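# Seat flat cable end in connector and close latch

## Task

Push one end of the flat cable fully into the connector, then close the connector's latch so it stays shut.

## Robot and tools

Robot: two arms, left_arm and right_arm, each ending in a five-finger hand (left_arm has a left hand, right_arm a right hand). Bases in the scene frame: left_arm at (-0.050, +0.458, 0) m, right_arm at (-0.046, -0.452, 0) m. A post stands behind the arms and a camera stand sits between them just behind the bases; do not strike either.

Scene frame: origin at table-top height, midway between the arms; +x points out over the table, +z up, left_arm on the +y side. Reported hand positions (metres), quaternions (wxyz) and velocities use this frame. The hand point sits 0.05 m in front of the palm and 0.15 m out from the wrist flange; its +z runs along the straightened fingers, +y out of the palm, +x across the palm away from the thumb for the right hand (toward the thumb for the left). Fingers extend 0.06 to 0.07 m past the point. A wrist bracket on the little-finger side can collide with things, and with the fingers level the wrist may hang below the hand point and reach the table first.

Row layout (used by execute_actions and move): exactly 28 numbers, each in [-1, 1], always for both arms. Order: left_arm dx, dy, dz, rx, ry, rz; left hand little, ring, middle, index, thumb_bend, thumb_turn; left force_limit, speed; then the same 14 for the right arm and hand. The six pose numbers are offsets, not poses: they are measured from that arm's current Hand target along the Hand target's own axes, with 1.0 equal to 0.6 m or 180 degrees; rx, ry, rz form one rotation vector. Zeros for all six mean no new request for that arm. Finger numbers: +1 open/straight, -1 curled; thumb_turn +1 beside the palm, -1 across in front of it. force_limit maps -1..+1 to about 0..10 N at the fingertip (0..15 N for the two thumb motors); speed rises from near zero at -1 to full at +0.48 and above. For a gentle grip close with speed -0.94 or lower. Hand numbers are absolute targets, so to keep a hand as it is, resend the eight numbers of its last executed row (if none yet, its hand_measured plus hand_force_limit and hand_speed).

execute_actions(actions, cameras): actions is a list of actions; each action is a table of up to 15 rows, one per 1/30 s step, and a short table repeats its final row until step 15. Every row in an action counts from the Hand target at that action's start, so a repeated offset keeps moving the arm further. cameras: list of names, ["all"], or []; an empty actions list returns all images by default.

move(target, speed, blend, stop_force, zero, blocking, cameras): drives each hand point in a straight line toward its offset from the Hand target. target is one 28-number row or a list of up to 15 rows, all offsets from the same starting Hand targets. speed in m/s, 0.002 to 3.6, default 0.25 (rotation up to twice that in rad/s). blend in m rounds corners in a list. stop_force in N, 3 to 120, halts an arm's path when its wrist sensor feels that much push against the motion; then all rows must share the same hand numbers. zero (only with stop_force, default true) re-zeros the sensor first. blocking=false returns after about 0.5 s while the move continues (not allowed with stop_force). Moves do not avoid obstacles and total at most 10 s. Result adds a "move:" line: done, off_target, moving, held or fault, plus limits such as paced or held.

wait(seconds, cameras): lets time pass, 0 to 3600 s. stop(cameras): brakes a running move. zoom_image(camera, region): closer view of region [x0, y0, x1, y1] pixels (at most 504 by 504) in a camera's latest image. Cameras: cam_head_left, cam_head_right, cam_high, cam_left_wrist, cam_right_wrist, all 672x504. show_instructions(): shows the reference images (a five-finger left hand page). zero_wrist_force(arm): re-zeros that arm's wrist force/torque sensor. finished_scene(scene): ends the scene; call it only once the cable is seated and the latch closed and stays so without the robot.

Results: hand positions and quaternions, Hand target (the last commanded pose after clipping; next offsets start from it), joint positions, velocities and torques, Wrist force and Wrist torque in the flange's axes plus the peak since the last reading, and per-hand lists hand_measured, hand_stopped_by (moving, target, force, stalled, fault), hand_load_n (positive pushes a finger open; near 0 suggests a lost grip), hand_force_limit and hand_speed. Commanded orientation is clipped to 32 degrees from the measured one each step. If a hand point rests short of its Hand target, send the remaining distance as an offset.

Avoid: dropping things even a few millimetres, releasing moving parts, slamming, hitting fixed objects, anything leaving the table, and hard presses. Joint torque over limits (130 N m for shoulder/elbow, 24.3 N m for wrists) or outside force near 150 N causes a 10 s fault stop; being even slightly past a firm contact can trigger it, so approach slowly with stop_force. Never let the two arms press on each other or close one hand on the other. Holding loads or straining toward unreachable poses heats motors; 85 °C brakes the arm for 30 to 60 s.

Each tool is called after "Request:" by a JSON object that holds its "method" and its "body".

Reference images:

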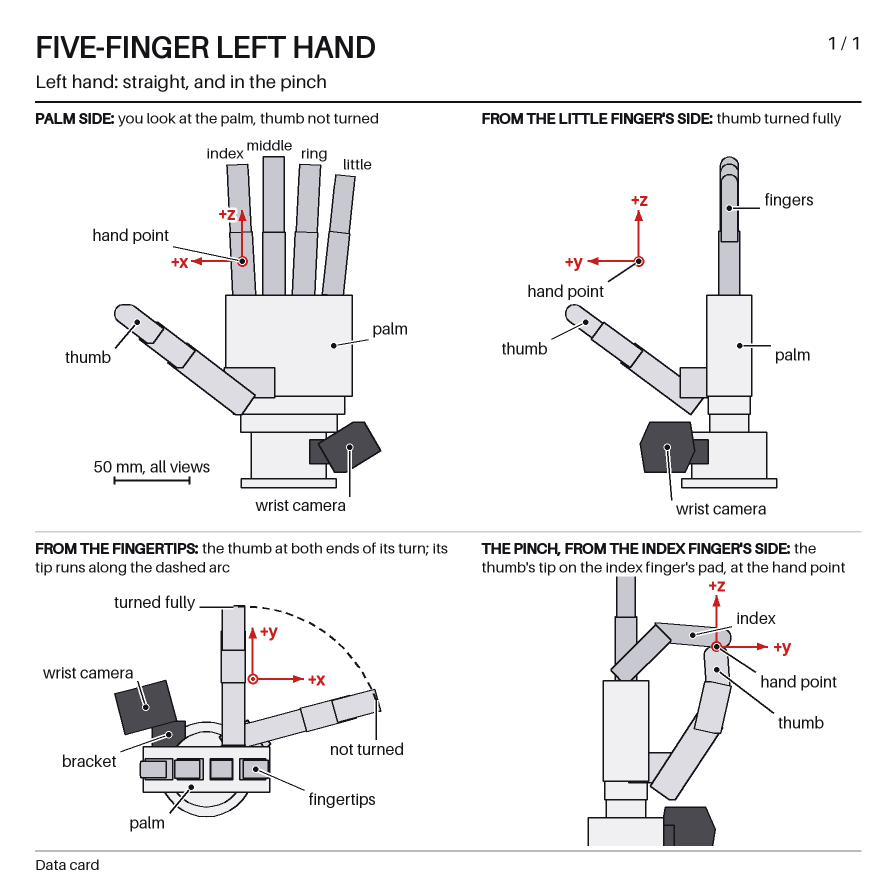

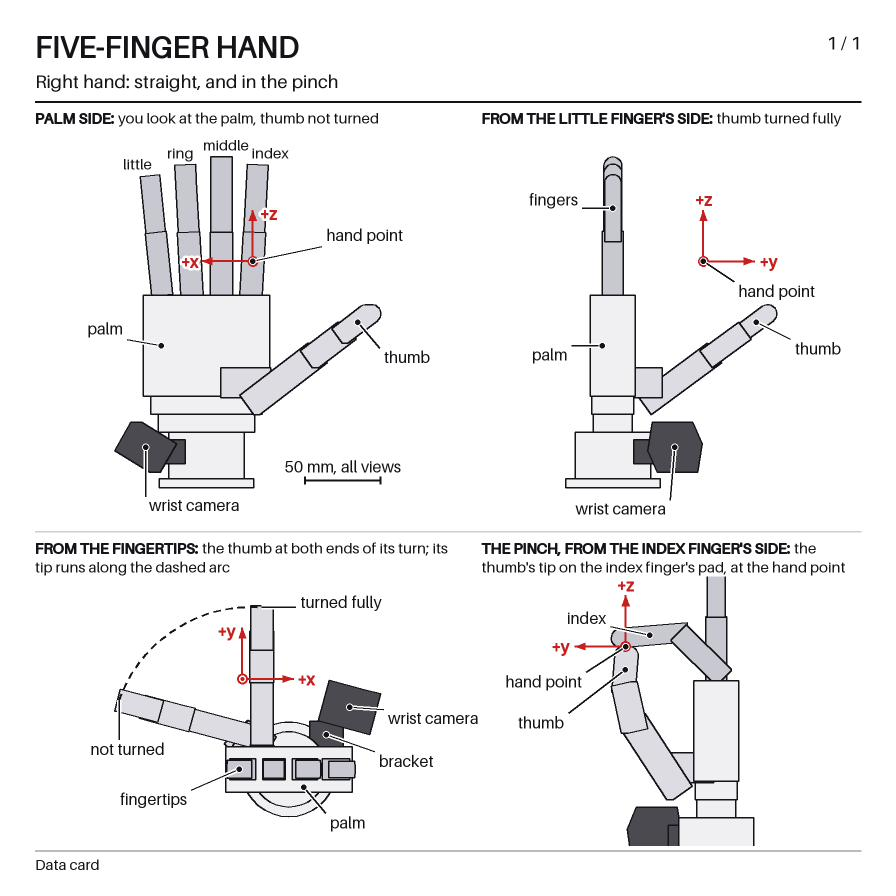

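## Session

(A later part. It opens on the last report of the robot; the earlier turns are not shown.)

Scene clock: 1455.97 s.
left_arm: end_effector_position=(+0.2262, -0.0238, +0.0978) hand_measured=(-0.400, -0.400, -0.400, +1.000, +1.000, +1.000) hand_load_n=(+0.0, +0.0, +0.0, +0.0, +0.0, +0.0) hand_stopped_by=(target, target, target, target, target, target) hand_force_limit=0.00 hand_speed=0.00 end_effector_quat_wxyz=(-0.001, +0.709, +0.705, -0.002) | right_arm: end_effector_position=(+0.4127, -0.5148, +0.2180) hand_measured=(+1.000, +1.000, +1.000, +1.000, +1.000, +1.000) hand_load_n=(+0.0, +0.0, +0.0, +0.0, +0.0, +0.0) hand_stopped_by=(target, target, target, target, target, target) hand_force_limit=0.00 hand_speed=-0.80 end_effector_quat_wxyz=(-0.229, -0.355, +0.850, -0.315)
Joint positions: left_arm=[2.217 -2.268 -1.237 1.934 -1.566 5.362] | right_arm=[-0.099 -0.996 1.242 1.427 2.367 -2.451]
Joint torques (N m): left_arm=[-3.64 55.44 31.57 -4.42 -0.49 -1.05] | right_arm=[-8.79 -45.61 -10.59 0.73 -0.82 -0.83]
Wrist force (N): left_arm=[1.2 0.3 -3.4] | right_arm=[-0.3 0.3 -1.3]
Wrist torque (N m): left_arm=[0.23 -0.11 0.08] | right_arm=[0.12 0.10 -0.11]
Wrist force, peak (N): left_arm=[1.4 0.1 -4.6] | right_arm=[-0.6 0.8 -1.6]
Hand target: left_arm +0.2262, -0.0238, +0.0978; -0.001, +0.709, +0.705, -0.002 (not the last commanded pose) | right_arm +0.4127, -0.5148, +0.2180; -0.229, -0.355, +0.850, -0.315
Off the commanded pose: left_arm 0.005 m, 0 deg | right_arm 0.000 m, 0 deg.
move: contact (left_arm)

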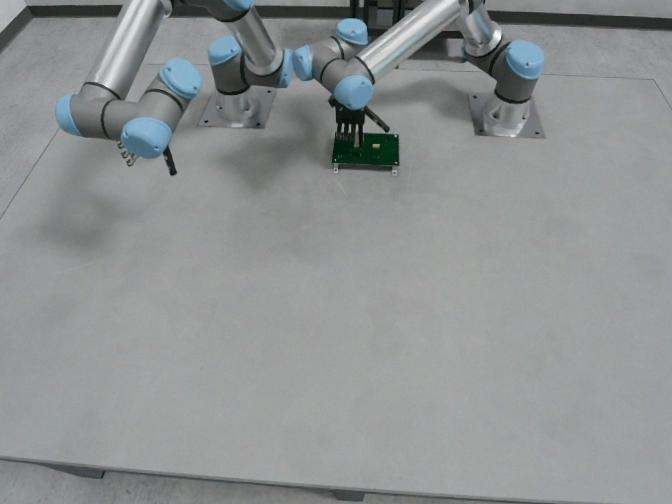

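Request:
{"method": "move", "body": {"target": [0,0,0.012,0,0,0,-0.4,-0.4,-0.4,1,1,1,0,0,0,0,0,0,0,0,1,1,1,1,1,1,0,-0.8], "speed": 0.003, "stop_force": 9, "cameras": []}}

Scene clock: 1460.07 s.
left_arm: end_effector_position=(+0.2263, -0.0239, +0.0972) hand_measured=(-0.400, -0.400, -0.400, +1.000, +1.000, +1.000) hand_load_n=(+0.0, +0.5, +0.0, +0.0, +0.0, +0.0) hand_stopped_by=(target, target, target, target, target, target) hand_force_limit=0.00 hand_speed=0.00 end_effector_quat_wxyz=(-0.001, +0.709, +0.705, -0.002) | right_arm: end_effector_position=(+0.4127, -0.5148, +0.2180) hand_measured=(+1.000, +1.000, +1.000, +1.000, +1.000, +1.000) hand_load_n=(+0.0, +0.0, +0.0, +0.0, +0.0, +0.0) hand_stopped_by=(target, target, target, target, target, target) hand_force_limit=0.00 hand_speed=-0.80 end_effector_quat_wxyz=(-0.229, -0.355, +0.850, -0.315)
Joint positions: left_arm=[2.217 -2.269 -1.238 1.935 -1.566 5.362] | right_arm=[-0.099 -0.996 1.242 1.427 2.367 -2.451]
Joint torques (N m): left_arm=[5.92 49.39 29.31 -2.89 -0.52 -0.99] | right_arm=[-9.04 -45.89 -10.17 0.74 -0.69 -0.81]
Wrist force (N): left_arm=[2.2 -0.4 -12.9] | right_arm=[-0.7 0.4 -1.4]
Wrist torque (N m): left_arm=[0.76 -0.18 0.14] | right_arm=[0.14 0.16 -0.13]
Wrist force, peak (N): left_arm=[1.9 -0.4 -14.8] | right_arm=[-0.7 0.5 -1.7]
Hand target: left_arm +0.2263, -0.0239, +0.0972; -0.001, +0.709, +0.705, -0.002 (not the last commanded pose) | right_arm +0.4127, -0.5148, +0.2180; -0.229, -0.355, +0.850, -0.315
Off the commanded pose: left_arm 0.007 m, 0 deg | right_arm 0.000 m, 0 deg.
move: contact (left_arm)

Request:
{"method": "move", "body": {"target": [[0,0,-0.133,0,0,0,-0.4,-0.4,-0.4,1,1,1,0,0,0,0,0,0,0,0,1,1,1,1,1,1,0,-0.8],[0.0065,0.0062,-0.138,0,-0.25,-0.433,-0.4,-0.4,-0.4,1,1,1,0,0,0,0,0,0,0,0,1,1,1,1,1,1,0,-0.8],[0.0415,0.0145,-0.0047,0,-0.4998,-0.8656,1,1,1,1,1,1,0,0,0,0,0,0,0,0,1,1,1,1,1,1,0,-0.8],[0.0415,0.0145,0.1087,0,-0.4998,-0.8656,1,1,1,1,1,1,0,0,0,0,0,0,0,0,1,1,1,1,1,1,0,-0.8]], "speed": [0.15,0.4,0.4,0.08], "blend": [0.01,0.02,0,0], "cameras": ["cam_left_wrist","cam_high"]}}

Scene clock: 1527.03 s.
left_arm: end_effector_position=(+0.2348, +0.0010, +0.0318) hand_measured=(+1.000, +1.000, +1.000, +1.000, +1.000, +1.000) hand_load_n=(-0.5, +0.0, +0.0, +0.0, +0.0, -0.5) hand_stopped_by=(target, target, target, target, target, target) hand_force_limit=0.00 hand_speed=0.00 end_effector_quat_wxyz=(-0.351, +0.611, -0.615, +0.354) | right_arm: end_effector_position=(+0.4127, -0.5148, +0.2180) hand_measured=(+1.000, +1.000, +1.000, +1.000, +1.000, +1.000) hand_load_n=(+0.0, +0.0, +0.0, +0.0, +0.0, +0.0) hand_stopped_by=(target, target, target, target, target, target) hand_force_limit=0.00 hand_speed=-0.80 end_effector_quat_wxyz=(-0.229, -0.355, +0.850, -0.315)
Joint positions: left_arm=[2.114 -2.055 -1.819 3.032 -2.4 2.451] | right_arm=[-0.099 -0.996 1.242 1.427 2.367 -2.451]
Joint torques (N m): left_arm=[-6.63 45.77 28.63 -3.76 -2.69 1.3] | right_arm=[-9.06 -45.76 -10.84 0.62 -0.76 -0.76]
Wrist force (N): left_arm=[0.5 1.8 0.6] | right_arm=[-0.6 0.5 -1.2]
Wrist torque (N m): left_arm=[0.18 -0.03 0.05] | right_arm=[0.15 0.15 -0.12]
Wrist force, peak (N): left_arm=[2.3 -0.4 -13.4] | right_arm=[-0.8 0.4 -1.7]
Hand target: left_arm +0.2349, +0.0009, +0.0319; -0.351, +0.611, -0.615, +0.354 | right_arm +0.4127, -0.5148, +0.2180; -0.229, -0.355, +0.850, -0.315
Off the commanded pose: left_arm 0.000 m, 0 deg | right_arm 0.000 m, 0 deg.
move: done
cam_left_wrist: T_world_to_cam=[[0.4907, -0.25638, 0.83275, -0.13387], [-0.54672, -0.83478, 0.06515, 0.12405], [0.67846, -0.48726, -0.5498, -0.02499]] pos_world=[0.15046, 0.05706, 0.08966]
Images, in order (width x height): cam_high 672x504, cam_left_wrist 672x504.

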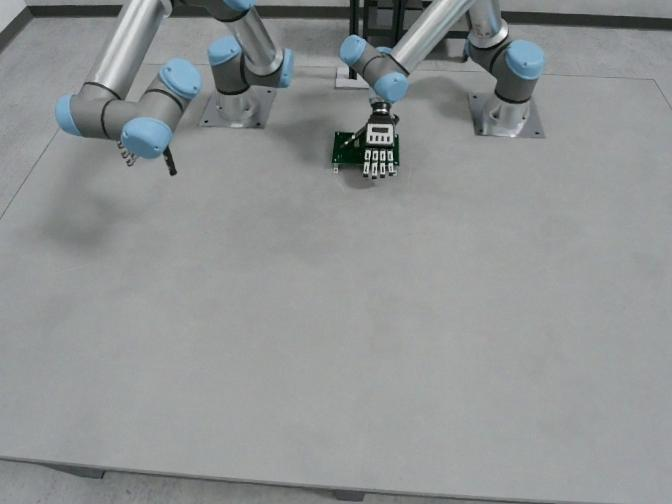

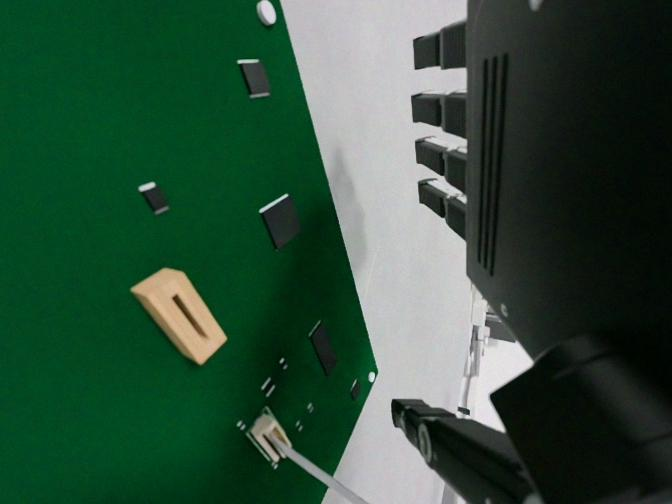

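Request:
{"method": "zoom_image", "body": {"camera": "cam_left_wrist", "region": [225, 390, 315, 480]}}

Request:
{"method": "zoom_image", "body": {"camera": "cam_left_wrist", "region": [240, 400, 300, 460]}}

Scaled by 5.600 from the camera's image (finer frame: 960x720).

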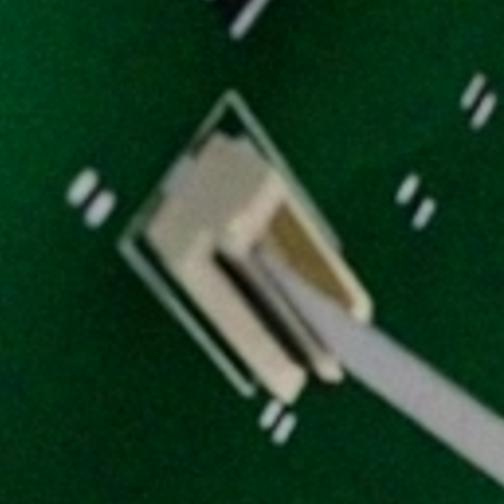

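Scaled by 8.400 from the camera's image (finer frame: 960x720).

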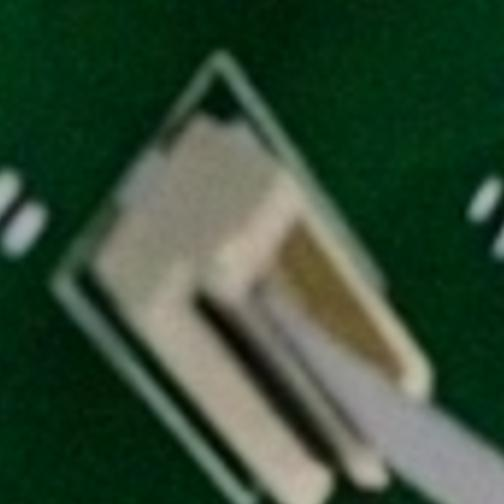

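Request:
{"method": "move", "body": {"target": [[0,-0.173,-0.1,0,0,0,1,1,1,1,1,1,0,0,0,0,0,0,0,0,1,1,1,1,1,1,0,-0.8],[0.0683,-0.1845,-0.1738,0,0.25,0.433,1,1,1,1,1,1,0,0,0,0,0,0,0,0,1,1,1,1,1,1,0,-0.8],[0.1017,-0.1595,-0.2172,0,0.4998,0.8656,1,1,1,1,1,1,0,0,0,0,0,0,0,0,1,1,1,1,1,1,0,-0.8],[0.1267,-0.0137,-0.2697,0,0.866,0.4996,1,1,1,1,1,1,0,0,0,0,0,0,0,0,1,1,1,1,1,1,0,-0.8]], "speed": [0.15,0.4,0.4,0.3], "blend": [0.01,0.02,0.01,0], "cameras": ["cam_left_wrist","cam_high"]}}

Scene clock: 1598.93 s.
left_arm: end_effector_position=(+0.0987, -0.0739, +0.1205) hand_measured=(+1.000, +1.000, +1.000, +1.000, +1.000, +1.000) hand_load_n=(+0.0, +0.0, +0.0, +0.0, +0.0, -0.5) hand_stopped_by=(target, target, target, target, target, target) hand_force_limit=0.00 hand_speed=0.00 end_effector_quat_wxyz=(-0.356, +0.614, +0.609, -0.354) | right_arm: end_effector_position=(+0.4127, -0.5148, +0.2180) hand_measured=(+1.000, +1.000, +1.000, +1.000, +1.000, +1.000) hand_load_n=(+0.0, +0.0, +0.0, +0.0, +0.0, +0.0) hand_stopped_by=(target, target, target, target, target, target) hand_force_limit=0.00 hand_speed=-0.80 end_effector_quat_wxyz=(-0.229, -0.355, +0.850, -0.315)
Joint positions: left_arm=[2.315 -2.562 -1.04 1.159 -0.881 5.793] | right_arm=[-0.099 -0.996 1.242 1.427 2.367 -2.451]
Joint torques (N m): left_arm=[-8.16 60.16 31.8 -1.92 -0.07 1.37] | right_arm=[-8.89 -45.63 -11.11 0.73 -0.81 -0.64]
Wrist force (N): left_arm=[0.6 1.6 0.4] | right_arm=[-0.7 0.3 -1.6]
Wrist torque (N m): left_arm=[0.17 -0.05 0.07] | right_arm=[0.14 0.17 -0.13]
Wrist force, peak (N): left_arm=[0.3 3.3 1.1] | right_arm=[-0.8 0.5 -1.8]
Hand target: left_arm +0.0986, -0.0740, +0.1206; -0.356, +0.614, +0.609, -0.354 | right_arm +0.4127, -0.5148, +0.2180; -0.229, -0.355, +0.850, -0.315
Off the commanded pose: left_arm 0.000 m, 0 deg | right_arm 0.000 m, 0 deg.
move: done
cam_left_wrist: T_world_to_cam=[[-0.48351, 0.25736, 0.83665, -0.02649], [0.54655, 0.83535, 0.05889, -0.00234], [-0.68374, 0.48574, -0.54456, 0.2854]] pos_world=[0.18361, -0.12986, 0.17772]
Images, in order (width x height): cam_high 672x504, cam_left_wrist 672x504.

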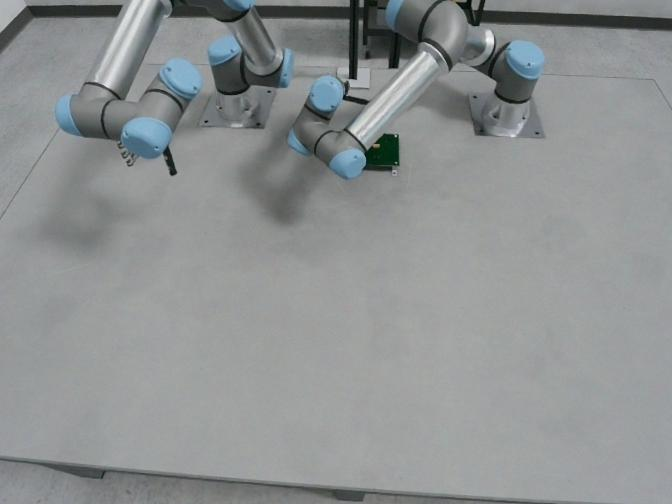

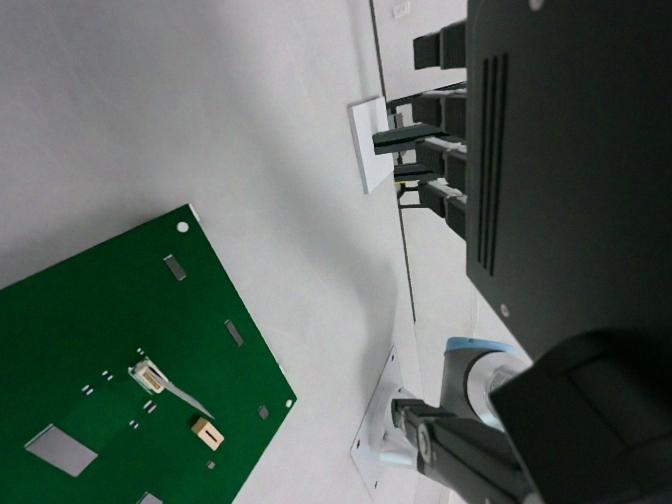

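Request:
{"method": "move", "body": {"target": [0,0.124,0.0717,0,0,0,1,1,1,1,1,1,0,0,0,0,0,0,0,0,1,1,1,1,1,1,0,-0.8], "speed": 0.08, "cameras": ["cam_left_wrist"]}}

Scene clock: 1605.30 s.
left_arm: end_effector_position=(+0.0982, -0.0741, +0.0345) hand_measured=(+1.000, +1.000, +1.000, +1.000, +1.000, +1.000) hand_load_n=(+0.0, +0.0, +0.0, +0.0, +0.0, +0.0) hand_stopped_by=(target, target, target, target, target, target) hand_force_limit=0.00 hand_speed=0.00 end_effector_quat_wxyz=(-0.356, +0.614, +0.609, -0.354) end_effector_velocity=(+0.000, +0.000, +0.003) end_effector_angular_velocity=(+0.000, +0.001, +0.001) | right_arm: end_effector_position=(+0.4127, -0.5148, +0.2180) hand_measured=(+1.000, +1.000, +1.000, +1.000, +1.000, +1.000) hand_load_n=(+0.0, +0.0, +0.0, +0.0, +0.0, +0.0) hand_stopped_by=(target, target, target, target, target, target) hand_force_limit=0.00 hand_speed=-0.80 end_effector_quat_wxyz=(-0.229, -0.355, +0.850, -0.315)
Joint positions: left_arm=[2.315 -2.679 -1.05 1.286 -0.88 5.793] | right_arm=[-0.099 -0.996 1.242 1.427 2.367 -2.451]
Joint velocities: left_arm=[0 0.004 0 -0.005 0.001 0] | right_arm=[within noise]
Joint torques (N m): left_arm=[-7.93 66.19 26.15 -4.81 3.08 -1.16] | right_arm=[-9 -45.72 -11.08 0.61 -0.8 -0.63]
Wrist force (N): left_arm=[0.6 1.9 0.5] | right_arm=[-0.7 0.5 -1.4]
Wrist torque (N m): left_arm=[0.20 -0.06 0.05] | right_arm=[0.16 0.17 -0.13]
Wrist force, peak (N): left_arm=[0.8 2.9 1.0] | right_arm=[-0.9 0.5 -1.7]
Hand target: left_arm +0.0982, -0.0741, +0.0346; -0.356, +0.614, +0.609, -0.354 | right_arm +0.4127, -0.5148, +0.2180; -0.229, -0.355, +0.850, -0.315
Off the commanded pose: left_arm 0.000 m, 0 deg | right_arm 0.000 m, 0 deg.
move: done
cam_left_wrist: T_world_to_cam=[[-0.48344, 0.2576, 0.83662, 0.04521], [0.54666, 0.8353, 0.05869, 0.00315], [-0.68371, 0.48572, -0.54463, 0.23838]] pos_world=[0.18311, -0.13006, 0.09182]

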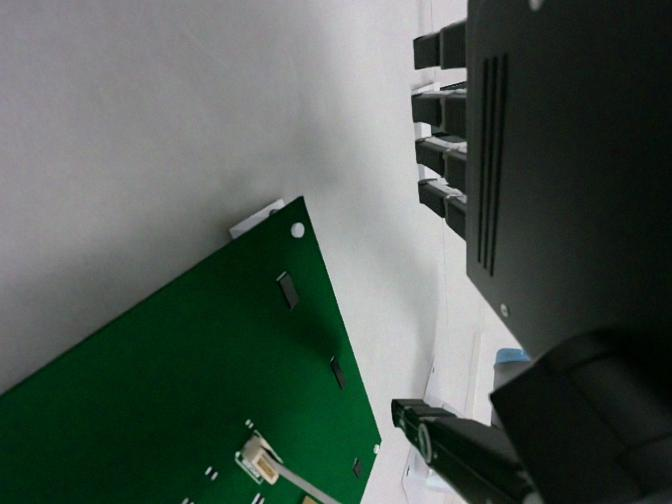

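Request:
{"method": "zoom_image", "body": {"camera": "cam_left_wrist", "region": [225, 415, 305, 495]}}

Request:
{"method": "zoom_image", "body": {"camera": "cam_left_wrist", "region": [232, 425, 287, 490]}}

Scaled by 6.300 from the camera's image (finer frame: 960x720).

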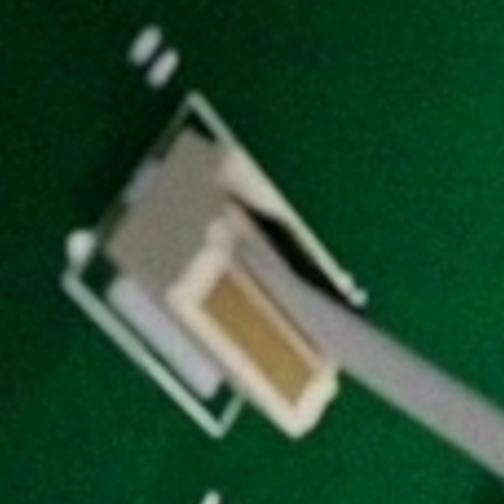

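Scaled by 7.754 from the camera's image (finer frame: 960x720).

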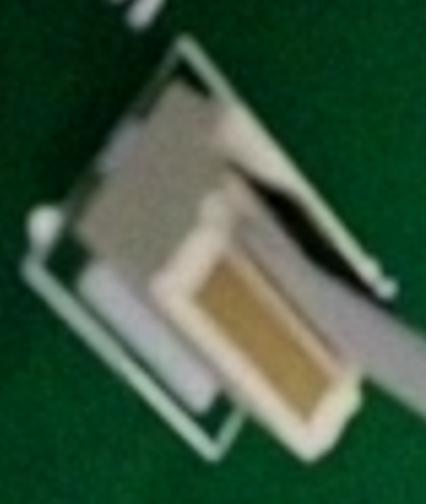

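Request:
{"method": "move", "body": {"target": [[0,-0.1811,-0.1046,0,0,0,1,1,1,1,1,1,0,0,0,0,0,0,0,0,1,1,1,1,1,1,0,-0.8],[0.0402,-0.1585,-0.2105,0,-0.433,-0.25,1,1,1,1,1,1,0,0,0,0,0,0,0,0,1,1,1,1,1,1,0,-0.8],[0.0902,-0.1335,-0.2538,0,-0.8655,-0.4997,1,1,1,1,1,1,0,0,0,0,0,0,0,0,1,1,1,1,1,1,0,-0.8]], "speed": [0.2,0.5,0.5], "blend": [0.01,0.02,0], "cameras": []}}

Scene clock: 1675.33 s.
left_arm: end_effector_position=(+0.1910, -0.0206, +0.1796) hand_measured=(+1.000, +1.000, +1.000, +1.000, +1.000, +1.000) hand_load_n=(+0.0, +0.0, +0.0, +0.0, +0.0, -0.5) hand_stopped_by=(target, target, target, target, target, target) hand_force_limit=0.00 hand_speed=0.00 end_effector_quat_wxyz=(-0.350, +0.611, -0.616, +0.354) | right_arm: end_effector_position=(+0.4127, -0.5148, +0.2180) hand_measured=(+1.000, +1.000, +1.000, +1.000, +1.000, +1.000) hand_load_n=(+0.0, +0.0, +0.0, +0.0, +0.0, +0.0) hand_stopped_by=(target, target, target, target, target, target) hand_force_limit=0.00 hand_speed=-0.80 end_effector_quat_wxyz=(-0.229, -0.355, +0.850, -0.315)
Joint positions: left_arm=[1.999 -1.92 -1.601 2.576 -2.47 2.314] | right_arm=[-0.099 -0.996 1.242 1.427 2.367 -2.451]
Joint torques (N m): left_arm=[9.14 33.91 12.07 -3.65 -2.61 -1.22] | right_arm=[-9.25 -46.24 -10.57 0.68 -0.75 -0.65]
Motor temperatures (°C): left_arm=[32 31 35 39 42 33] | right_arm=[32 32 34 38 38 41]
Wrist force (N): left_arm=[0.6 1.6 0.4] | right_arm=[-0.6 0.3 -1.1]
Wrist torque (N m): left_arm=[0.16 -0.05 0.03] | right_arm=[0.11 0.13 -0.12]
Wrist force, peak (N): left_arm=[0.7 3.8 1.3] | right_arm=[-0.8 0.6 -1.7]
Hand target: left_arm +0.1911, -0.0205, +0.1796; -0.350, +0.611, -0.616, +0.354 | right_arm +0.4127, -0.5148, +0.2180; -0.229, -0.355, +0.850, -0.315
Off the commanded pose: left_arm 0.000 m, 0 deg | right_arm 0.000 m, 0 deg.
move: done

Request:
{"method": "move", "body": {"target": [[-0.0333,0.0258,-0.0447,0,-0.433,-0.25,1,1,1,1,1,1,0,0,0,0,0,0,0,0,1,1,1,1,1,1,0,-0.8],[-0.0858,0.1238,-0.0478,0,-0.433,-0.25,1,1,1,1,1,1,0,0,0,0,0,0,0,0,1,1,1,1,1,1,0,-0.8],[-0.0858,0.2595,0.0305,0,-0.433,-0.25,1,1,1,1,1,1,0,0,0,0,0,0,0,0,1,1,1,1,1,1,0,-0.8]], "speed": [0.5,0.2,0.08], "blend": [0.01,0.01,0], "cameras": ["cam_left_wrist"]}}

Scene clock: 1684.83 s.
left_arm: end_effector_position=(+0.1815, -0.0136, +0.1808) hand_measured=(+1.000, +1.000, +1.000, +1.000, +1.000, +1.000) hand_load_n=(+0.0, +0.0, +0.0, +0.0, +0.0, -0.5) hand_stopped_by=(target, target, target, target, target, target) hand_force_limit=0.00 hand_speed=0.00 end_effector_quat_wxyz=(-0.426, +0.747, -0.441, +0.257) end_effector_velocity=(+0.000, +0.000, -0.001) end_effector_angular_velocity=(+0.006, +0.002, -0.002) | right_arm: end_effector_position=(+0.4127, -0.5148, +0.2180) hand_measured=(+1.000, +1.000, +1.000, +1.000, +1.000, +1.000) hand_load_n=(+0.0, +0.0, +0.0, +0.0, +0.0, +0.0) hand_stopped_by=(target, target, target, target, target, target) hand_force_limit=0.00 hand_speed=-0.80 end_effector_quat_wxyz=(-0.229, -0.355, +0.850, -0.315)
Joint positions: left_arm=[1.925 -2.226 -1.348 1.762 -2.595 1.281] | right_arm=[-0.099 -0.996 1.242 1.427 2.367 -2.451]
Joint velocities: left_arm=[0 -0.002 0.001 0 -0.001 0.005] | right_arm=[within noise]
Joint torques (N m): left_arm=[9.45 35.13 31.46 -2.9 0.6 1.28] | right_arm=[-8.59 -45.99 -10.59 0.63 -0.76 -0.52]
Wrist force (N): left_arm=[0.6 1.9 0.7] | right_arm=[-0.9 0.5 -1.6]
Wrist torque (N m): left_arm=[0.20 -0.05 0.08] | right_arm=[0.17 0.20 -0.13]
Wrist force, peak (N): left_arm=[1.3 2.5 0.4] | right_arm=[-0.8 0.5 -1.8]
Hand target: left_arm +0.1815, -0.0137, +0.1808; -0.426, +0.747, -0.441, +0.257 (not the last commanded pose) | right_arm +0.4127, -0.5148, +0.2180; -0.229, -0.355, +0.850, -0.315
Off the commanded pose: left_arm 0.161 m, 61 deg | right_arm 0.000 m, 0 deg.
move: held (left_arm; a check stopped the path); path passed 0 of 3 targets; limits=held
pose unreachable (left arm): on one or more control steps of this call, first in action 0 (counted from 0), this arm could not follow its commanded pose, so it was not sent that pose on those steps. It may still have moved: this result reports where it is.
cause: moving toward the commanded pose would bring two parts of the arm too close to each other (joints 4 (wrist 1) to 6 (wrist 3) lie between them).
cam_left_wrist: T_world_to_cam=[[0.55149, 0.0201, 0.83394, -0.24306], [-0.07187, -0.99485, 0.0715, -0.01647], [0.83108, -0.09936, -0.5472, 0.06323]] pos_world=[0.08031, -0.00522, 0.23847]

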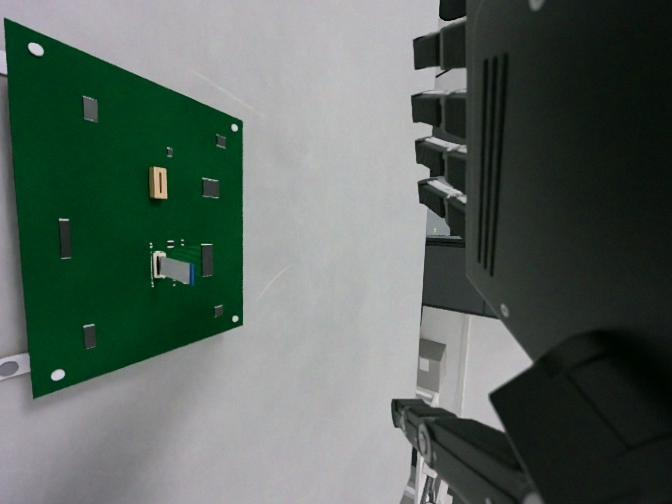

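Request:
{"method": "move", "body": {"target": [[-0.0415,0.0797,0.1315,0,0,0,1,1,1,1,1,1,0,0,0,0,0,0,0,0,1,1,1,1,1,1,0,-0.8],[-0.0415,0.1748,0.1865,0,0,0,1,1,1,1,1,1,0,0,0,0,0,0,0,0,1,1,1,1,1,1,0,-0.8]], "speed": [0.2,0.08], "blend": [0.01,0], "cameras": ["cam_left_wrist"]}}

Scene clock: 1694.73 s.
left_arm: end_effector_position=(+0.2084, +0.0282, +0.0335) hand_measured=(+1.000, +1.000, +1.000, +1.000, +1.000, +1.000) hand_load_n=(+0.0, +0.0, +0.0, +0.0, +0.0, -0.5) hand_stopped_by=(target, target, target, target, target, target) hand_force_limit=0.00 hand_speed=0.00 end_effector_quat_wxyz=(-0.426, +0.747, -0.441, +0.257) | right_arm: end_effector_position=(+0.4127, -0.5148, +0.2180) hand_measured=(+1.000, +1.000, +1.000, +1.000, +1.000, +1.000) hand_load_n=(+0.0, +0.0, +0.0, +0.0, +0.0, +0.0) hand_stopped_by=(target, target, target, target, target, target) hand_force_limit=0.00 hand_speed=-0.80 end_effector_quat_wxyz=(-0.229, -0.355, +0.850, -0.315)
Joint positions: left_arm=[2.007 -2.331 -1.567 2.221 -2.609 1.439] | right_arm=[-0.099 -0.996 1.242 1.427 2.367 -2.451]
Joint torques (N m): left_arm=[-5.68 54.37 23.84 -5.03 0.38 1.45] | right_arm=[-9.09 -45.8 -11.13 0.74 -0.73 -0.46]
Wrist force (N): left_arm=[0.9 1.8 0.3] | right_arm=[-0.6 0.5 -1.3]
Wrist torque (N m): left_arm=[0.19 -0.10 0.10] | right_arm=[0.15 0.14 -0.11]
Wrist force, peak (N): left_arm=[0.3 2.2 1.5] | right_arm=[-0.7 0.5 -1.8]
Hand target: left_arm +0.2084, +0.0281, +0.0336; -0.426, +0.747, -0.441, +0.257 | right_arm +0.4127, -0.5148, +0.2180; -0.229, -0.355, +0.850, -0.315
Off the commanded pose: left_arm 0.000 m, 0 deg | right_arm 0.000 m, 0 deg.
move: done
cam_left_wrist: T_world_to_cam=[[0.55161, 0.01986, 0.83386, -0.13589], [-0.07198, -0.99486, 0.0713, 0.03761], [0.83099, -0.09935, -0.54734, -0.03555]] pos_world=[0.10721, 0.03658, 0.09117]

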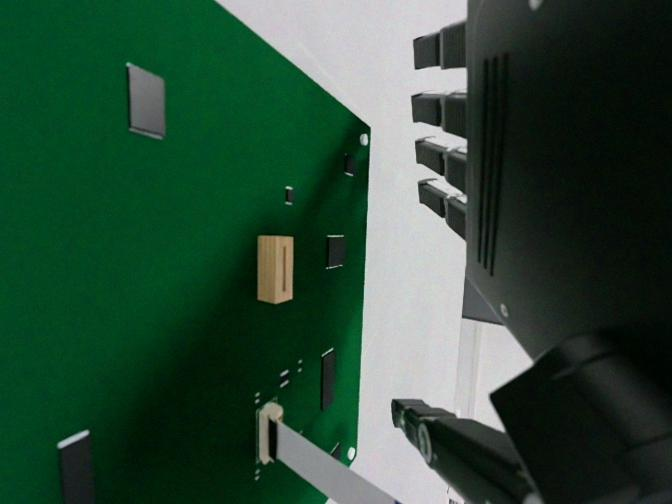

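Request:
{"method": "zoom_image", "body": {"camera": "cam_left_wrist", "region": [240, 390, 320, 480]}}

Request:
{"method": "zoom_image", "body": {"camera": "cam_left_wrist", "region": [250, 395, 290, 435]}}

Request:
{"method": "zoom_image", "body": {"camera": "cam_left_wrist", "region": [250, 430, 290, 475]}}

Scaled by 5.600 from the camera's image (finer frame: 960x720).

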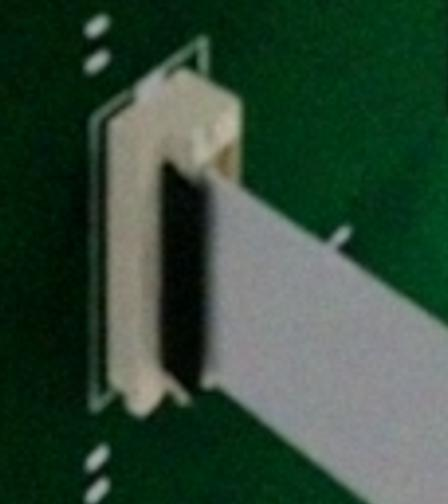

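Scaled by 12.600 from the camera's image (finer frame: 960x720).

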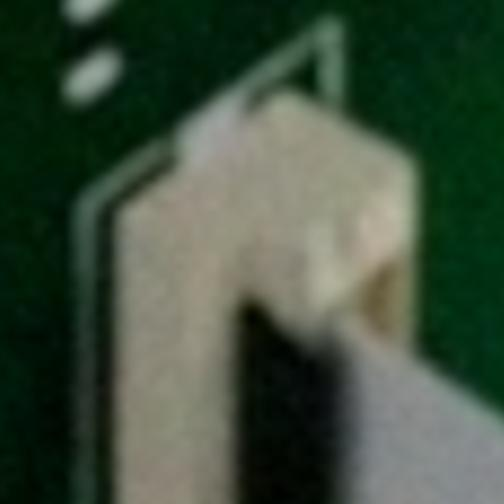

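Scaled by 11.200 from the camera's image (finer frame: 960x720).

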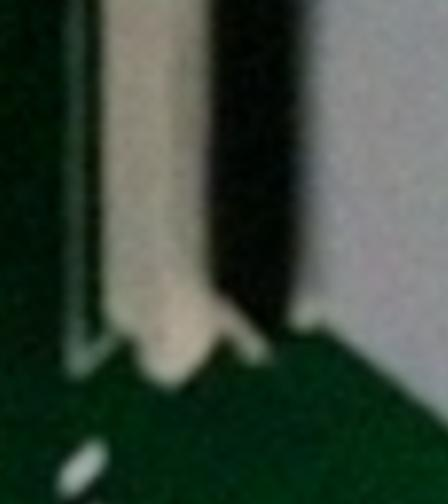

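Request:
{"method": "move", "body": {"target": [[0,-0.1537,-0.0888,0,0,0,1,1,1,1,1,1,0,0,0,0,0,0,0,0,1,1,1,1,1,1,0,-0.8],[0.063,-0.1855,-0.1668,0,0.433,0.25,1,1,1,1,1,1,0,0,0,0,0,0,0,0,1,1,1,1,1,1,0,-0.8],[0.105,-0.1647,-0.1365,-0.1118,-0.4257,-0.737,-0.4,-0.4,-0.4,1,1,1,0,0,0,0,0,0,0,0,1,1,1,1,1,1,0,-0.8]], "speed": [0.2,0.5,0.5], "blend": [0.01,0.02,0], "cameras": ["cam_high","cam_left_wrist"]}}

Scene clock: 1819.37 s.
left_arm: end_effector_position=(+0.2199, -0.0363, +0.1607) hand_measured=(-0.400, -0.400, -0.400, +1.000, +1.000, +1.000) hand_load_n=(+0.0, +0.0, +0.0, +0.0, +0.0, +0.0) hand_stopped_by=(target, target, target, target, target, target) hand_force_limit=0.00 hand_speed=0.00 end_effector_quat_wxyz=(+0.003, +0.712, +0.702, -0.004) | right_arm: end_effector_position=(+0.4127, -0.5148, +0.2180) hand_measured=(+1.000, +1.000, +1.000, +1.000, +1.000, +1.000) hand_load_n=(+0.0, +0.0, +0.0, +0.0, +0.0, +0.0) hand_stopped_by=(target, target, target, target, target, target) hand_force_limit=0.00 hand_speed=-0.80 end_effector_quat_wxyz=(-0.229, -0.355, +0.850, -0.315)
Joint positions: left_arm=[2.195 -2.238 -1.119 1.793 -1.564 5.348] | right_arm=[-0.099 -0.996 1.242 1.427 2.367 -2.451]
Joint torques (N m): left_arm=[9.51 56.89 7.43 -0.23 -1.7 1.53] | right_arm=[-9.04 -46.22 -11.21 0.67 -0.8 -0.53]
Wrist force (N): left_arm=[0.3 0.4 0.1] | right_arm=[-0.4 0.6 -1.5]
Wrist torque (N m): left_arm=[0.01 -0.02 0.02] | right_arm=[0.19 0.13 -0.10]
Wrist force, peak (N): left_arm=[0.8 3.6 1.4] | right_arm=[-0.7 0.3 -1.9]
Hand target: left_arm +0.2199, -0.0363, +0.1607; +0.003, +0.712, +0.702, -0.004 | right_arm +0.4127, -0.5148, +0.2180; -0.229, -0.355, +0.850, -0.315
Off the commanded pose: left_arm 0.000 m, 0 deg | right_arm 0.000 m, 0 deg.
move: done
cam_left_wrist: T_world_to_cam=[[-0.96352, 0.26752, -0.00739, 0.23035], [0.22952, 0.84024, 0.49123, -0.10197], [0.13763, 0.47162, -0.871, 0.24327]] pos_world=[0.21187, -0.09067, 0.26368]

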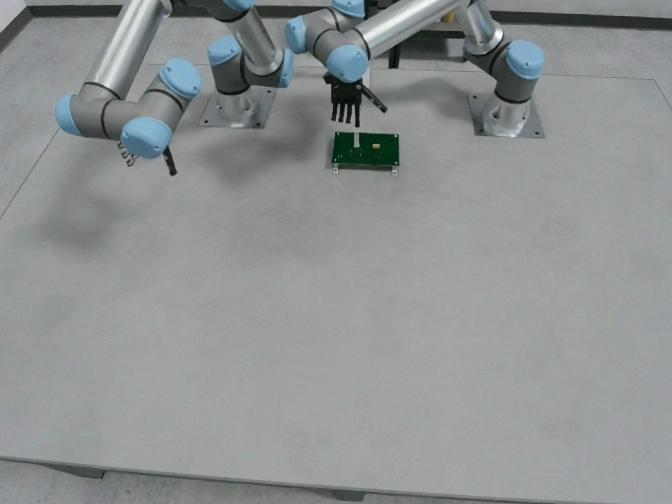

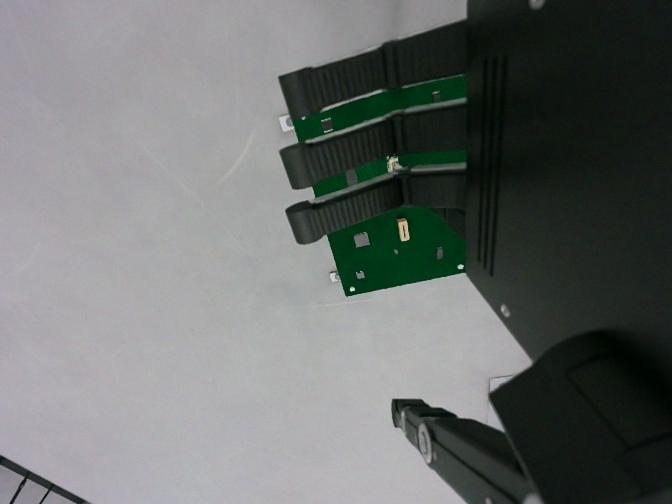

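Request:
{"method": "move", "body": {"target": [-0.0015,0,0.0975,0,0,0,-0.4,-0.4,-0.4,1,1,1,0,0,0,0,0,0,0,0,1,1,1,1,1,1,0,-0.8], "speed": 0.03, "stop_force": 5, "cameras": ["cam_high","cam_left_wrist"]}}

Scene clock: 1844.90 s.
left_arm: end_effector_position=(+0.2198, -0.0377, +0.1022) hand_measured=(-0.400, -0.400, -0.400, +1.000, +1.000, +1.000) hand_load_n=(+0.5, +0.0, +0.0, +0.0, -0.5, +0.0) hand_stopped_by=(target, target, target, target, target, target) hand_force_limit=0.00 hand_speed=0.00 end_effector_quat_wxyz=(+0.003, +0.712, +0.702, -0.004) | right_arm: end_effector_position=(+0.4127, -0.5148, +0.2180) hand_measured=(+1.000, +1.000, +1.000, +1.000, +1.000, +1.000) hand_load_n=(+0.0, +0.0, -0.5, +0.0, +0.0, +0.0) hand_stopped_by=(target, target, target, target, target, target) hand_force_limit=0.00 hand_speed=-0.80 end_effector_quat_wxyz=(-0.229, -0.355, +0.850, -0.315)
Joint positions: left_arm=[2.193 -2.283 -1.198 1.916 -1.564 5.347] | right_arm=[-0.099 -0.996 1.242 1.427 2.367 -2.451]
Joint torques (N m): left_arm=[-5.78 57.7 32.45 -4.97 -1.77 -0.31] | right_arm=[-9.18 -45.84 -10.83 0.74 -0.81 -0.52]
Wrist force (N): left_arm=[0.6 0.6 0.1] | right_arm=[-0.7 0.4 -1.6]
Wrist torque (N m): left_arm=[0.04 -0.07 0.04] | right_arm=[0.16 0.16 -0.12]
Wrist force, peak (N): left_arm=[0.7 0.8 0.2] | right_arm=[-0.4 0.6 -1.9]
Hand target: left_arm +0.2198, -0.0377, +0.1022; +0.003, +0.712, +0.702, -0.004 | right_arm +0.4127, -0.5148, +0.2180; -0.229, -0.355, +0.850, -0.315
Off the commanded pose: left_arm 0.000 m, 0 deg | right_arm 0.000 m, 0 deg.
move: done
cam_left_wrist: T_world_to_cam=[[-0.96352, 0.26752, -0.00739, 0.23019], [0.22952, 0.84024, 0.49123, -0.07204], [0.13763, 0.47162, -0.871, 0.19299]] pos_world=[0.21177, -0.09207, 0.20518]

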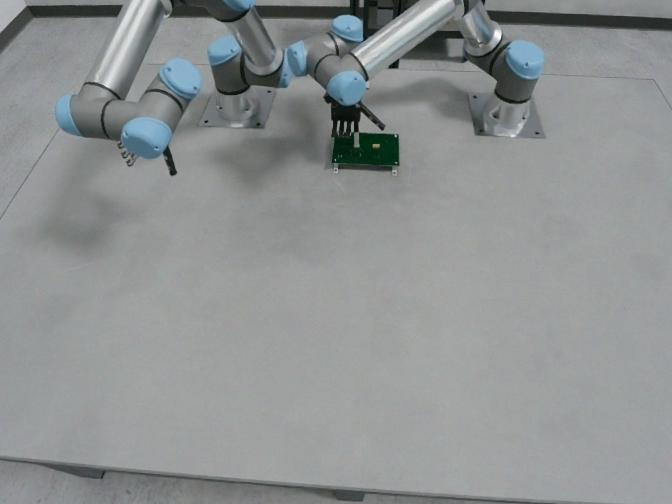

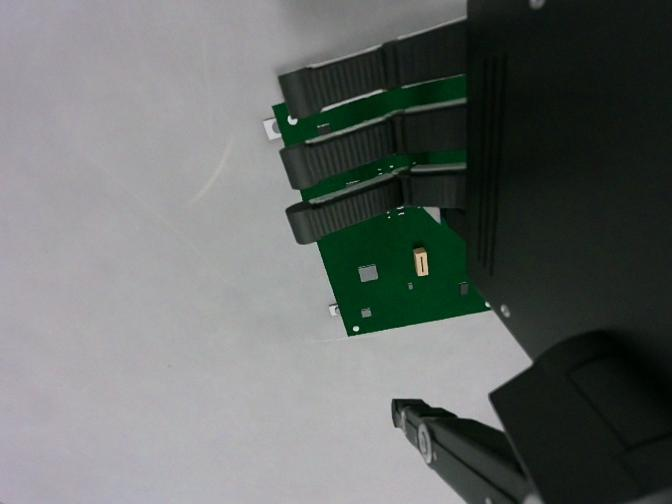

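Request:
{"method": "move", "body": {"target": [0.0008,0.0073,0,0,0,0,-0.4,-0.4,-0.4,1,1,1,0,0,0,0,0,0,0,0,1,1,1,1,1,1,0,-0.8], "speed": 0.01, "stop_force": 4}}

Request:
{"method": "move", "body": {"target": [0,0,0.0133,0,0,0,-0.4,-0.4,-0.4,1,1,1,0,0,0,0,0,0,0,0,1,1,1,1,1,1,0,-0.8], "speed": 0.003, "stop_force": 3, "cameras": ["cam_high","cam_left_wrist"]}}

Scene clock: 1856.67 s.
left_arm: end_effector_position=(+0.2242, -0.0373, +0.1022) hand_measured=(-0.400, -0.400, -0.400, +1.000, +1.000, +1.000) hand_load_n=(+0.0, +0.5, +0.0, +0.0, +0.0, +0.0) hand_stopped_by=(target, target, target, target, target, target) hand_force_limit=0.00 hand_speed=0.00 end_effector_quat_wxyz=(+0.003, +0.712, +0.702, -0.004) | right_arm: end_effector_position=(+0.4127, -0.5148, +0.2180) hand_measured=(+1.000, +1.000, +1.000, +1.000, +1.000, +1.000) hand_load_n=(+0.0, +0.0, +0.0, +0.0, +0.0, +0.0) hand_stopped_by=(target, target, target, target, target, target) hand_force_limit=0.00 hand_speed=-0.80 end_effector_quat_wxyz=(-0.229, -0.355, +0.850, -0.315)
Joint positions: left_arm=[2.2 -2.286 -1.192 1.914 -1.564 5.354] | right_arm=[-0.099 -0.996 1.242 1.427 2.367 -2.451]
Joint torques (N m): left_arm=[-5.99 54.5 6.82 -1.46 2.22 -1.02] | right_arm=[-8.7 -46.16 -10.86 0.79 -0.73 -0.5]
Wrist force (N): left_arm=[0.5 0.3 -0.1] | right_arm=[-0.5 0.3 -1.2]
Wrist torque (N m): left_arm=[0.01 -0.07 -0.04] | right_arm=[0.13 0.13 -0.12]
Wrist force, peak (N): left_arm=[0.4 0.8 0.1] | right_arm=[-0.6 0.4 -1.9]
Hand target: left_arm +0.2242, -0.0373, +0.1022; +0.003, +0.712, +0.702, -0.004 | right_arm +0.4127, -0.5148, +0.2180; -0.229, -0.355, +0.850, -0.315
Off the commanded pose: left_arm 0.000 m, 0 deg | right_arm 0.000 m, 0 deg.
move: done

Scene clock: 1858.37 s.
left_arm: end_effector_position=(+0.2241, -0.0373, +0.0989) hand_measured=(-0.400, -0.400, -0.400, +1.000, +1.000, +1.000) hand_load_n=(+0.0, +0.0, +0.0, +0.0, +0.0, +0.0) hand_stopped_by=(target, target, target, target, target, target) hand_force_limit=0.00 hand_speed=0.00 end_effector_quat_wxyz=(+0.003, +0.712, +0.702, -0.004) | right_arm: end_effector_position=(+0.4127, -0.5148, +0.2180) hand_measured=(+1.000, +1.000, +1.000, +1.000, +1.000, +1.000) hand_load_n=(+0.0, +0.0, +0.0, +0.0, +0.0, +0.0) hand_stopped_by=(target, target, target, target, target, target) hand_force_limit=0.00 hand_speed=-0.80 end_effector_quat_wxyz=(-0.229, -0.355, +0.850, -0.315)
Joint positions: left_arm=[2.2 -2.289 -1.196 1.921 -1.564 5.353] | right_arm=[-0.099 -0.996 1.242 1.427 2.367 -2.451]
Joint torques (N m): left_arm=[-6.04 52.58 26.71 -4.36 2 -1.07] | right_arm=[-8.99 -45.96 -11.38 0.68 -0.8 -0.44]
Wrist force (N): left_arm=[0.2 -0.9 -3.8] | right_arm=[-0.7 0.7 -1.7]
Wrist torque (N m): left_arm=[0.24 -0.07 -0.05] | right_arm=[0.21 0.17 -0.12]
Wrist force, peak (N): left_arm=[0.9 -1.1 -4.3] | right_arm=[-0.8 0.3 -1.8]
Hand target: left_arm +0.2242, -0.0373, +0.0990; +0.003, +0.712, +0.702, -0.004 (not the last commanded pose) | right_arm +0.4127, -0.5148, +0.2180; -0.229, -0.355, +0.850, -0.315
Off the commanded pose: left_arm 0.005 m, 0 deg | right_arm 0.000 m, 0 deg.
move: contact (left_arm)
cam_left_wrist: T_world_to_cam=[[-0.96354, 0.26746, -0.00729, 0.23428], [0.22951, 0.84021, 0.49129, -0.07177], [0.13752, 0.4717, -0.87097, 0.18934]] pos_world=[0.21617, -0.09167, 0.20188]

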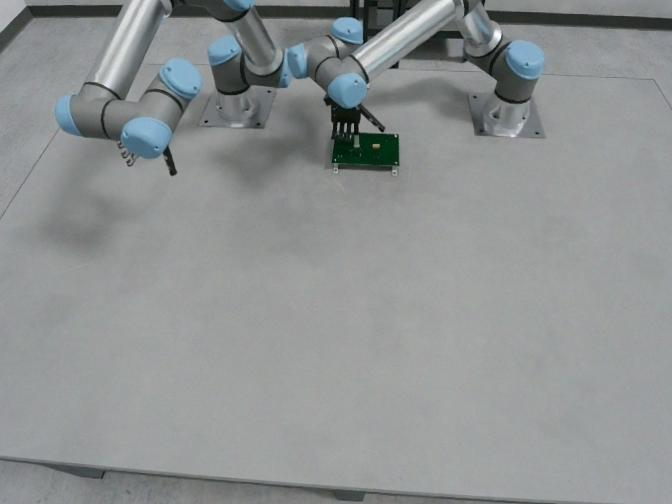

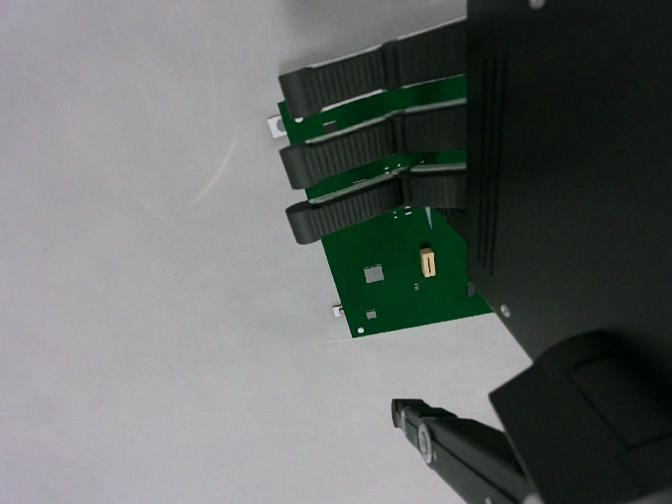

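Request:
{"method": "move", "body": {"target": [0,0,0.006,0,0,0,-0.4,-0.4,-0.4,1,1,1,0,0,0,0,0,0,0,0,1,1,1,1,1,1,0,-0.8], "speed": 0.003, "stop_force": 8, "zero": false}}

Scene clock: 1863.93 s.
left_arm: end_effector_position=(+0.2242, -0.0374, +0.0986) hand_measured=(-0.400, -0.400, -0.400, +1.000, +1.000, +1.000) hand_load_n=(+0.0, +0.0, +0.0, +0.5, +0.0, +0.0) hand_stopped_by=(target, target, target, target, target, target) hand_force_limit=0.00 hand_speed=0.00 end_effector_quat_wxyz=(+0.003, +0.712, +0.702, -0.004) | right_arm: end_effector_position=(+0.4127, -0.5148, +0.2180) hand_measured=(+1.000, +1.000, +1.000, +1.000, +1.000, +1.000) hand_load_n=(+0.0, +0.0, +0.0, +0.0, +0.0, +0.0) hand_stopped_by=(target, target, target, target, target, target) hand_force_limit=0.00 hand_speed=-0.80 end_effector_quat_wxyz=(-0.229, -0.355, +0.850, -0.315)
Joint positions: left_arm=[2.2 -2.289 -1.197 1.922 -1.564 5.353] | right_arm=[-0.099 -0.996 1.242 1.427 2.367 -2.451]
Joint torques (N m): left_arm=[-5.14 53.88 31.91 -2.93 1 -0.56] | right_arm=[-8.74 -45.69 -10.95 0.74 -0.83 -0.41]
Wrist force (N): left_arm=[1.4 -4.7 -7.7] | right_arm=[-0.6 0.2 -1.6]
Wrist torque (N m): left_arm=[0.43 -0.11 0.06] | right_arm=[0.13 0.15 -0.13]
Wrist force, peak (N): left_arm=[1.4 -3.8 -10.5] | right_arm=[-0.9 0.3 -1.8]
Hand target: left_arm +0.2242, -0.0374, +0.0986; +0.003, +0.712, +0.702, -0.004 (not the last commanded pose) | right_arm +0.4127, -0.5148, +0.2180; -0.229, -0.355, +0.850, -0.315
Off the commanded pose: left_arm 0.003 m, 0 deg | right_arm 0.000 m, 0 deg.
move: contact (left_arm)

Request:
{"method": "move", "body": {"target": [[0,0,-0.0035,0,0,0,-0.4,-0.4,-0.4,1,1,1,0,0,0,0,0,0,0,0,1,1,1,1,1,1,0,-0.8],[0,0.003,-0.0035,0,0,0,-0.4,-0.4,-0.4,1,1,1,0,0,0,0,0,0,0,0,1,1,1,1,1,1,0,-0.8]], "speed": 0.01}}

Request:
{"method": "move", "body": {"target": [0,0,0.0083,0,0,0,-0.4,-0.4,-0.4,1,1,1,0,0,0,0,0,0,0,0,1,1,1,1,1,1,0,-0.8], "speed": 0.003, "stop_force": 3}}

Request:
{"method": "zoom_image", "body": {"camera": "cam_high", "region": [340, 125, 380, 160]}}

Scene clock: 1884.93 s.
left_arm: end_effector_position=(+0.2261, -0.0374, +0.1008) hand_measured=(-0.400, -0.400, -0.400, +1.000, +1.000, +1.000) hand_load_n=(+0.0, +0.0, +0.0, +0.0, +0.0, +0.0) hand_stopped_by=(target, target, target, target, target, target) hand_force_limit=0.00 hand_speed=0.00 end_effector_quat_wxyz=(+0.003, +0.712, +0.702, -0.004) | right_arm: end_effector_position=(+0.4127, -0.5148, +0.2180) hand_measured=(+1.000, +1.000, +1.000, +1.000, +1.000, +1.000) hand_load_n=(+0.0, -0.5, +0.0, +0.0, +0.0, +0.0) hand_stopped_by=(target, target, target, target, target, target) hand_force_limit=0.00 hand_speed=-0.80 end_effector_quat_wxyz=(-0.229, -0.355, +0.850, -0.315)
Joint positions: left_arm=[2.203 -2.289 -1.191 1.916 -1.564 5.356] | right_arm=[-0.099 -0.996 1.242 1.427 2.367 -2.451]
Joint torques (N m): left_arm=[3.12 41.06 24.87 -4.29 1.37 0.19] | right_arm=[-8.86 -45.79 -11.69 0.69 -0.69 -0.35]
Wrist force (N): left_arm=[0.1 -0.7 0.3] | right_arm=[-0.7 0.4 -1.5]
Wrist torque (N m): left_arm=[0.06 -0.01 -0.07] | right_arm=[0.15 0.17 -0.13]
Wrist force, peak (N): left_arm=[1.6 -4.5 -8.1] | right_arm=[-0.8 0.6 -1.8]
Hand target: left_arm +0.2260, -0.0374, +0.1007; +0.003, +0.712, +0.702, -0.004 | right_arm +0.4127, -0.5148, +0.2180; -0.229, -0.355, +0.850, -0.315
Off the commanded pose: left_arm 0.000 m, 0 deg | right_arm 0.000 m, 0 deg.
move: done

Scene clock: 1885.83 s.
left_arm: end_effector_position=(+0.2260, -0.0374, +0.0998) hand_measured=(-0.400, -0.400, -0.400, +1.000, +1.000, +1.000) hand_load_n=(+0.0, +0.0, +0.0, +0.0, +0.0, +0.0) hand_stopped_by=(target, target, target, target, target, target) hand_force_limit=0.00 hand_speed=0.00 end_effector_quat_wxyz=(+0.003, +0.712, +0.702, -0.004) | right_arm: end_effector_position=(+0.4127, -0.5148, +0.2180) hand_measured=(+1.000, +1.000, +1.000, +1.000, +1.000, +1.000) hand_load_n=(+0.0, +0.0, +0.0, +0.0, +0.0, +0.0) hand_stopped_by=(target, target, target, target, target, target) hand_force_limit=0.00 hand_speed=-0.80 end_effector_quat_wxyz=(-0.229, -0.355, +0.850, -0.315)
Joint positions: left_arm=[2.203 -2.29 -1.192 1.918 -1.564 5.356] | right_arm=[-0.099 -0.996 1.242 1.427 2.367 -2.451]
Joint torques (N m): left_arm=[-0.53 52.44 30.42 -4.49 1.97 -0.88] | right_arm=[-8.6 -46.27 -11.11 0.74 -0.8 -0.45]
Wrist force (N): left_arm=[-0.4 -0.8 -3.7] | right_arm=[-0.9 0.4 -1.5]
Wrist torque (N m): left_arm=[0.26 -0.08 -0.09] | right_arm=[0.14 0.19 -0.14]
Wrist force, peak (N): left_arm=[-0.1 -0.9 -4.6] | right_arm=[-0.9 0.3 -1.8]
Hand target: left_arm +0.2261, -0.0374, +0.0999; +0.003, +0.712, +0.702, -0.004 (not the last commanded pose) | right_arm +0.4127, -0.5148, +0.2180; -0.229, -0.355, +0.850, -0.315
Off the commanded pose: left_arm 0.004 m, 0 deg | right_arm 0.000 m, 0 deg.
move: contact (left_arm)

Scaled by 12.600 from the camera's image (finer frame: 960x720).
This view is cut from an older image: the scene may have changed since it was taken.

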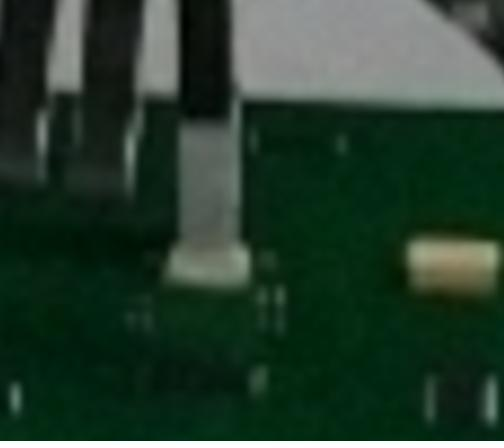

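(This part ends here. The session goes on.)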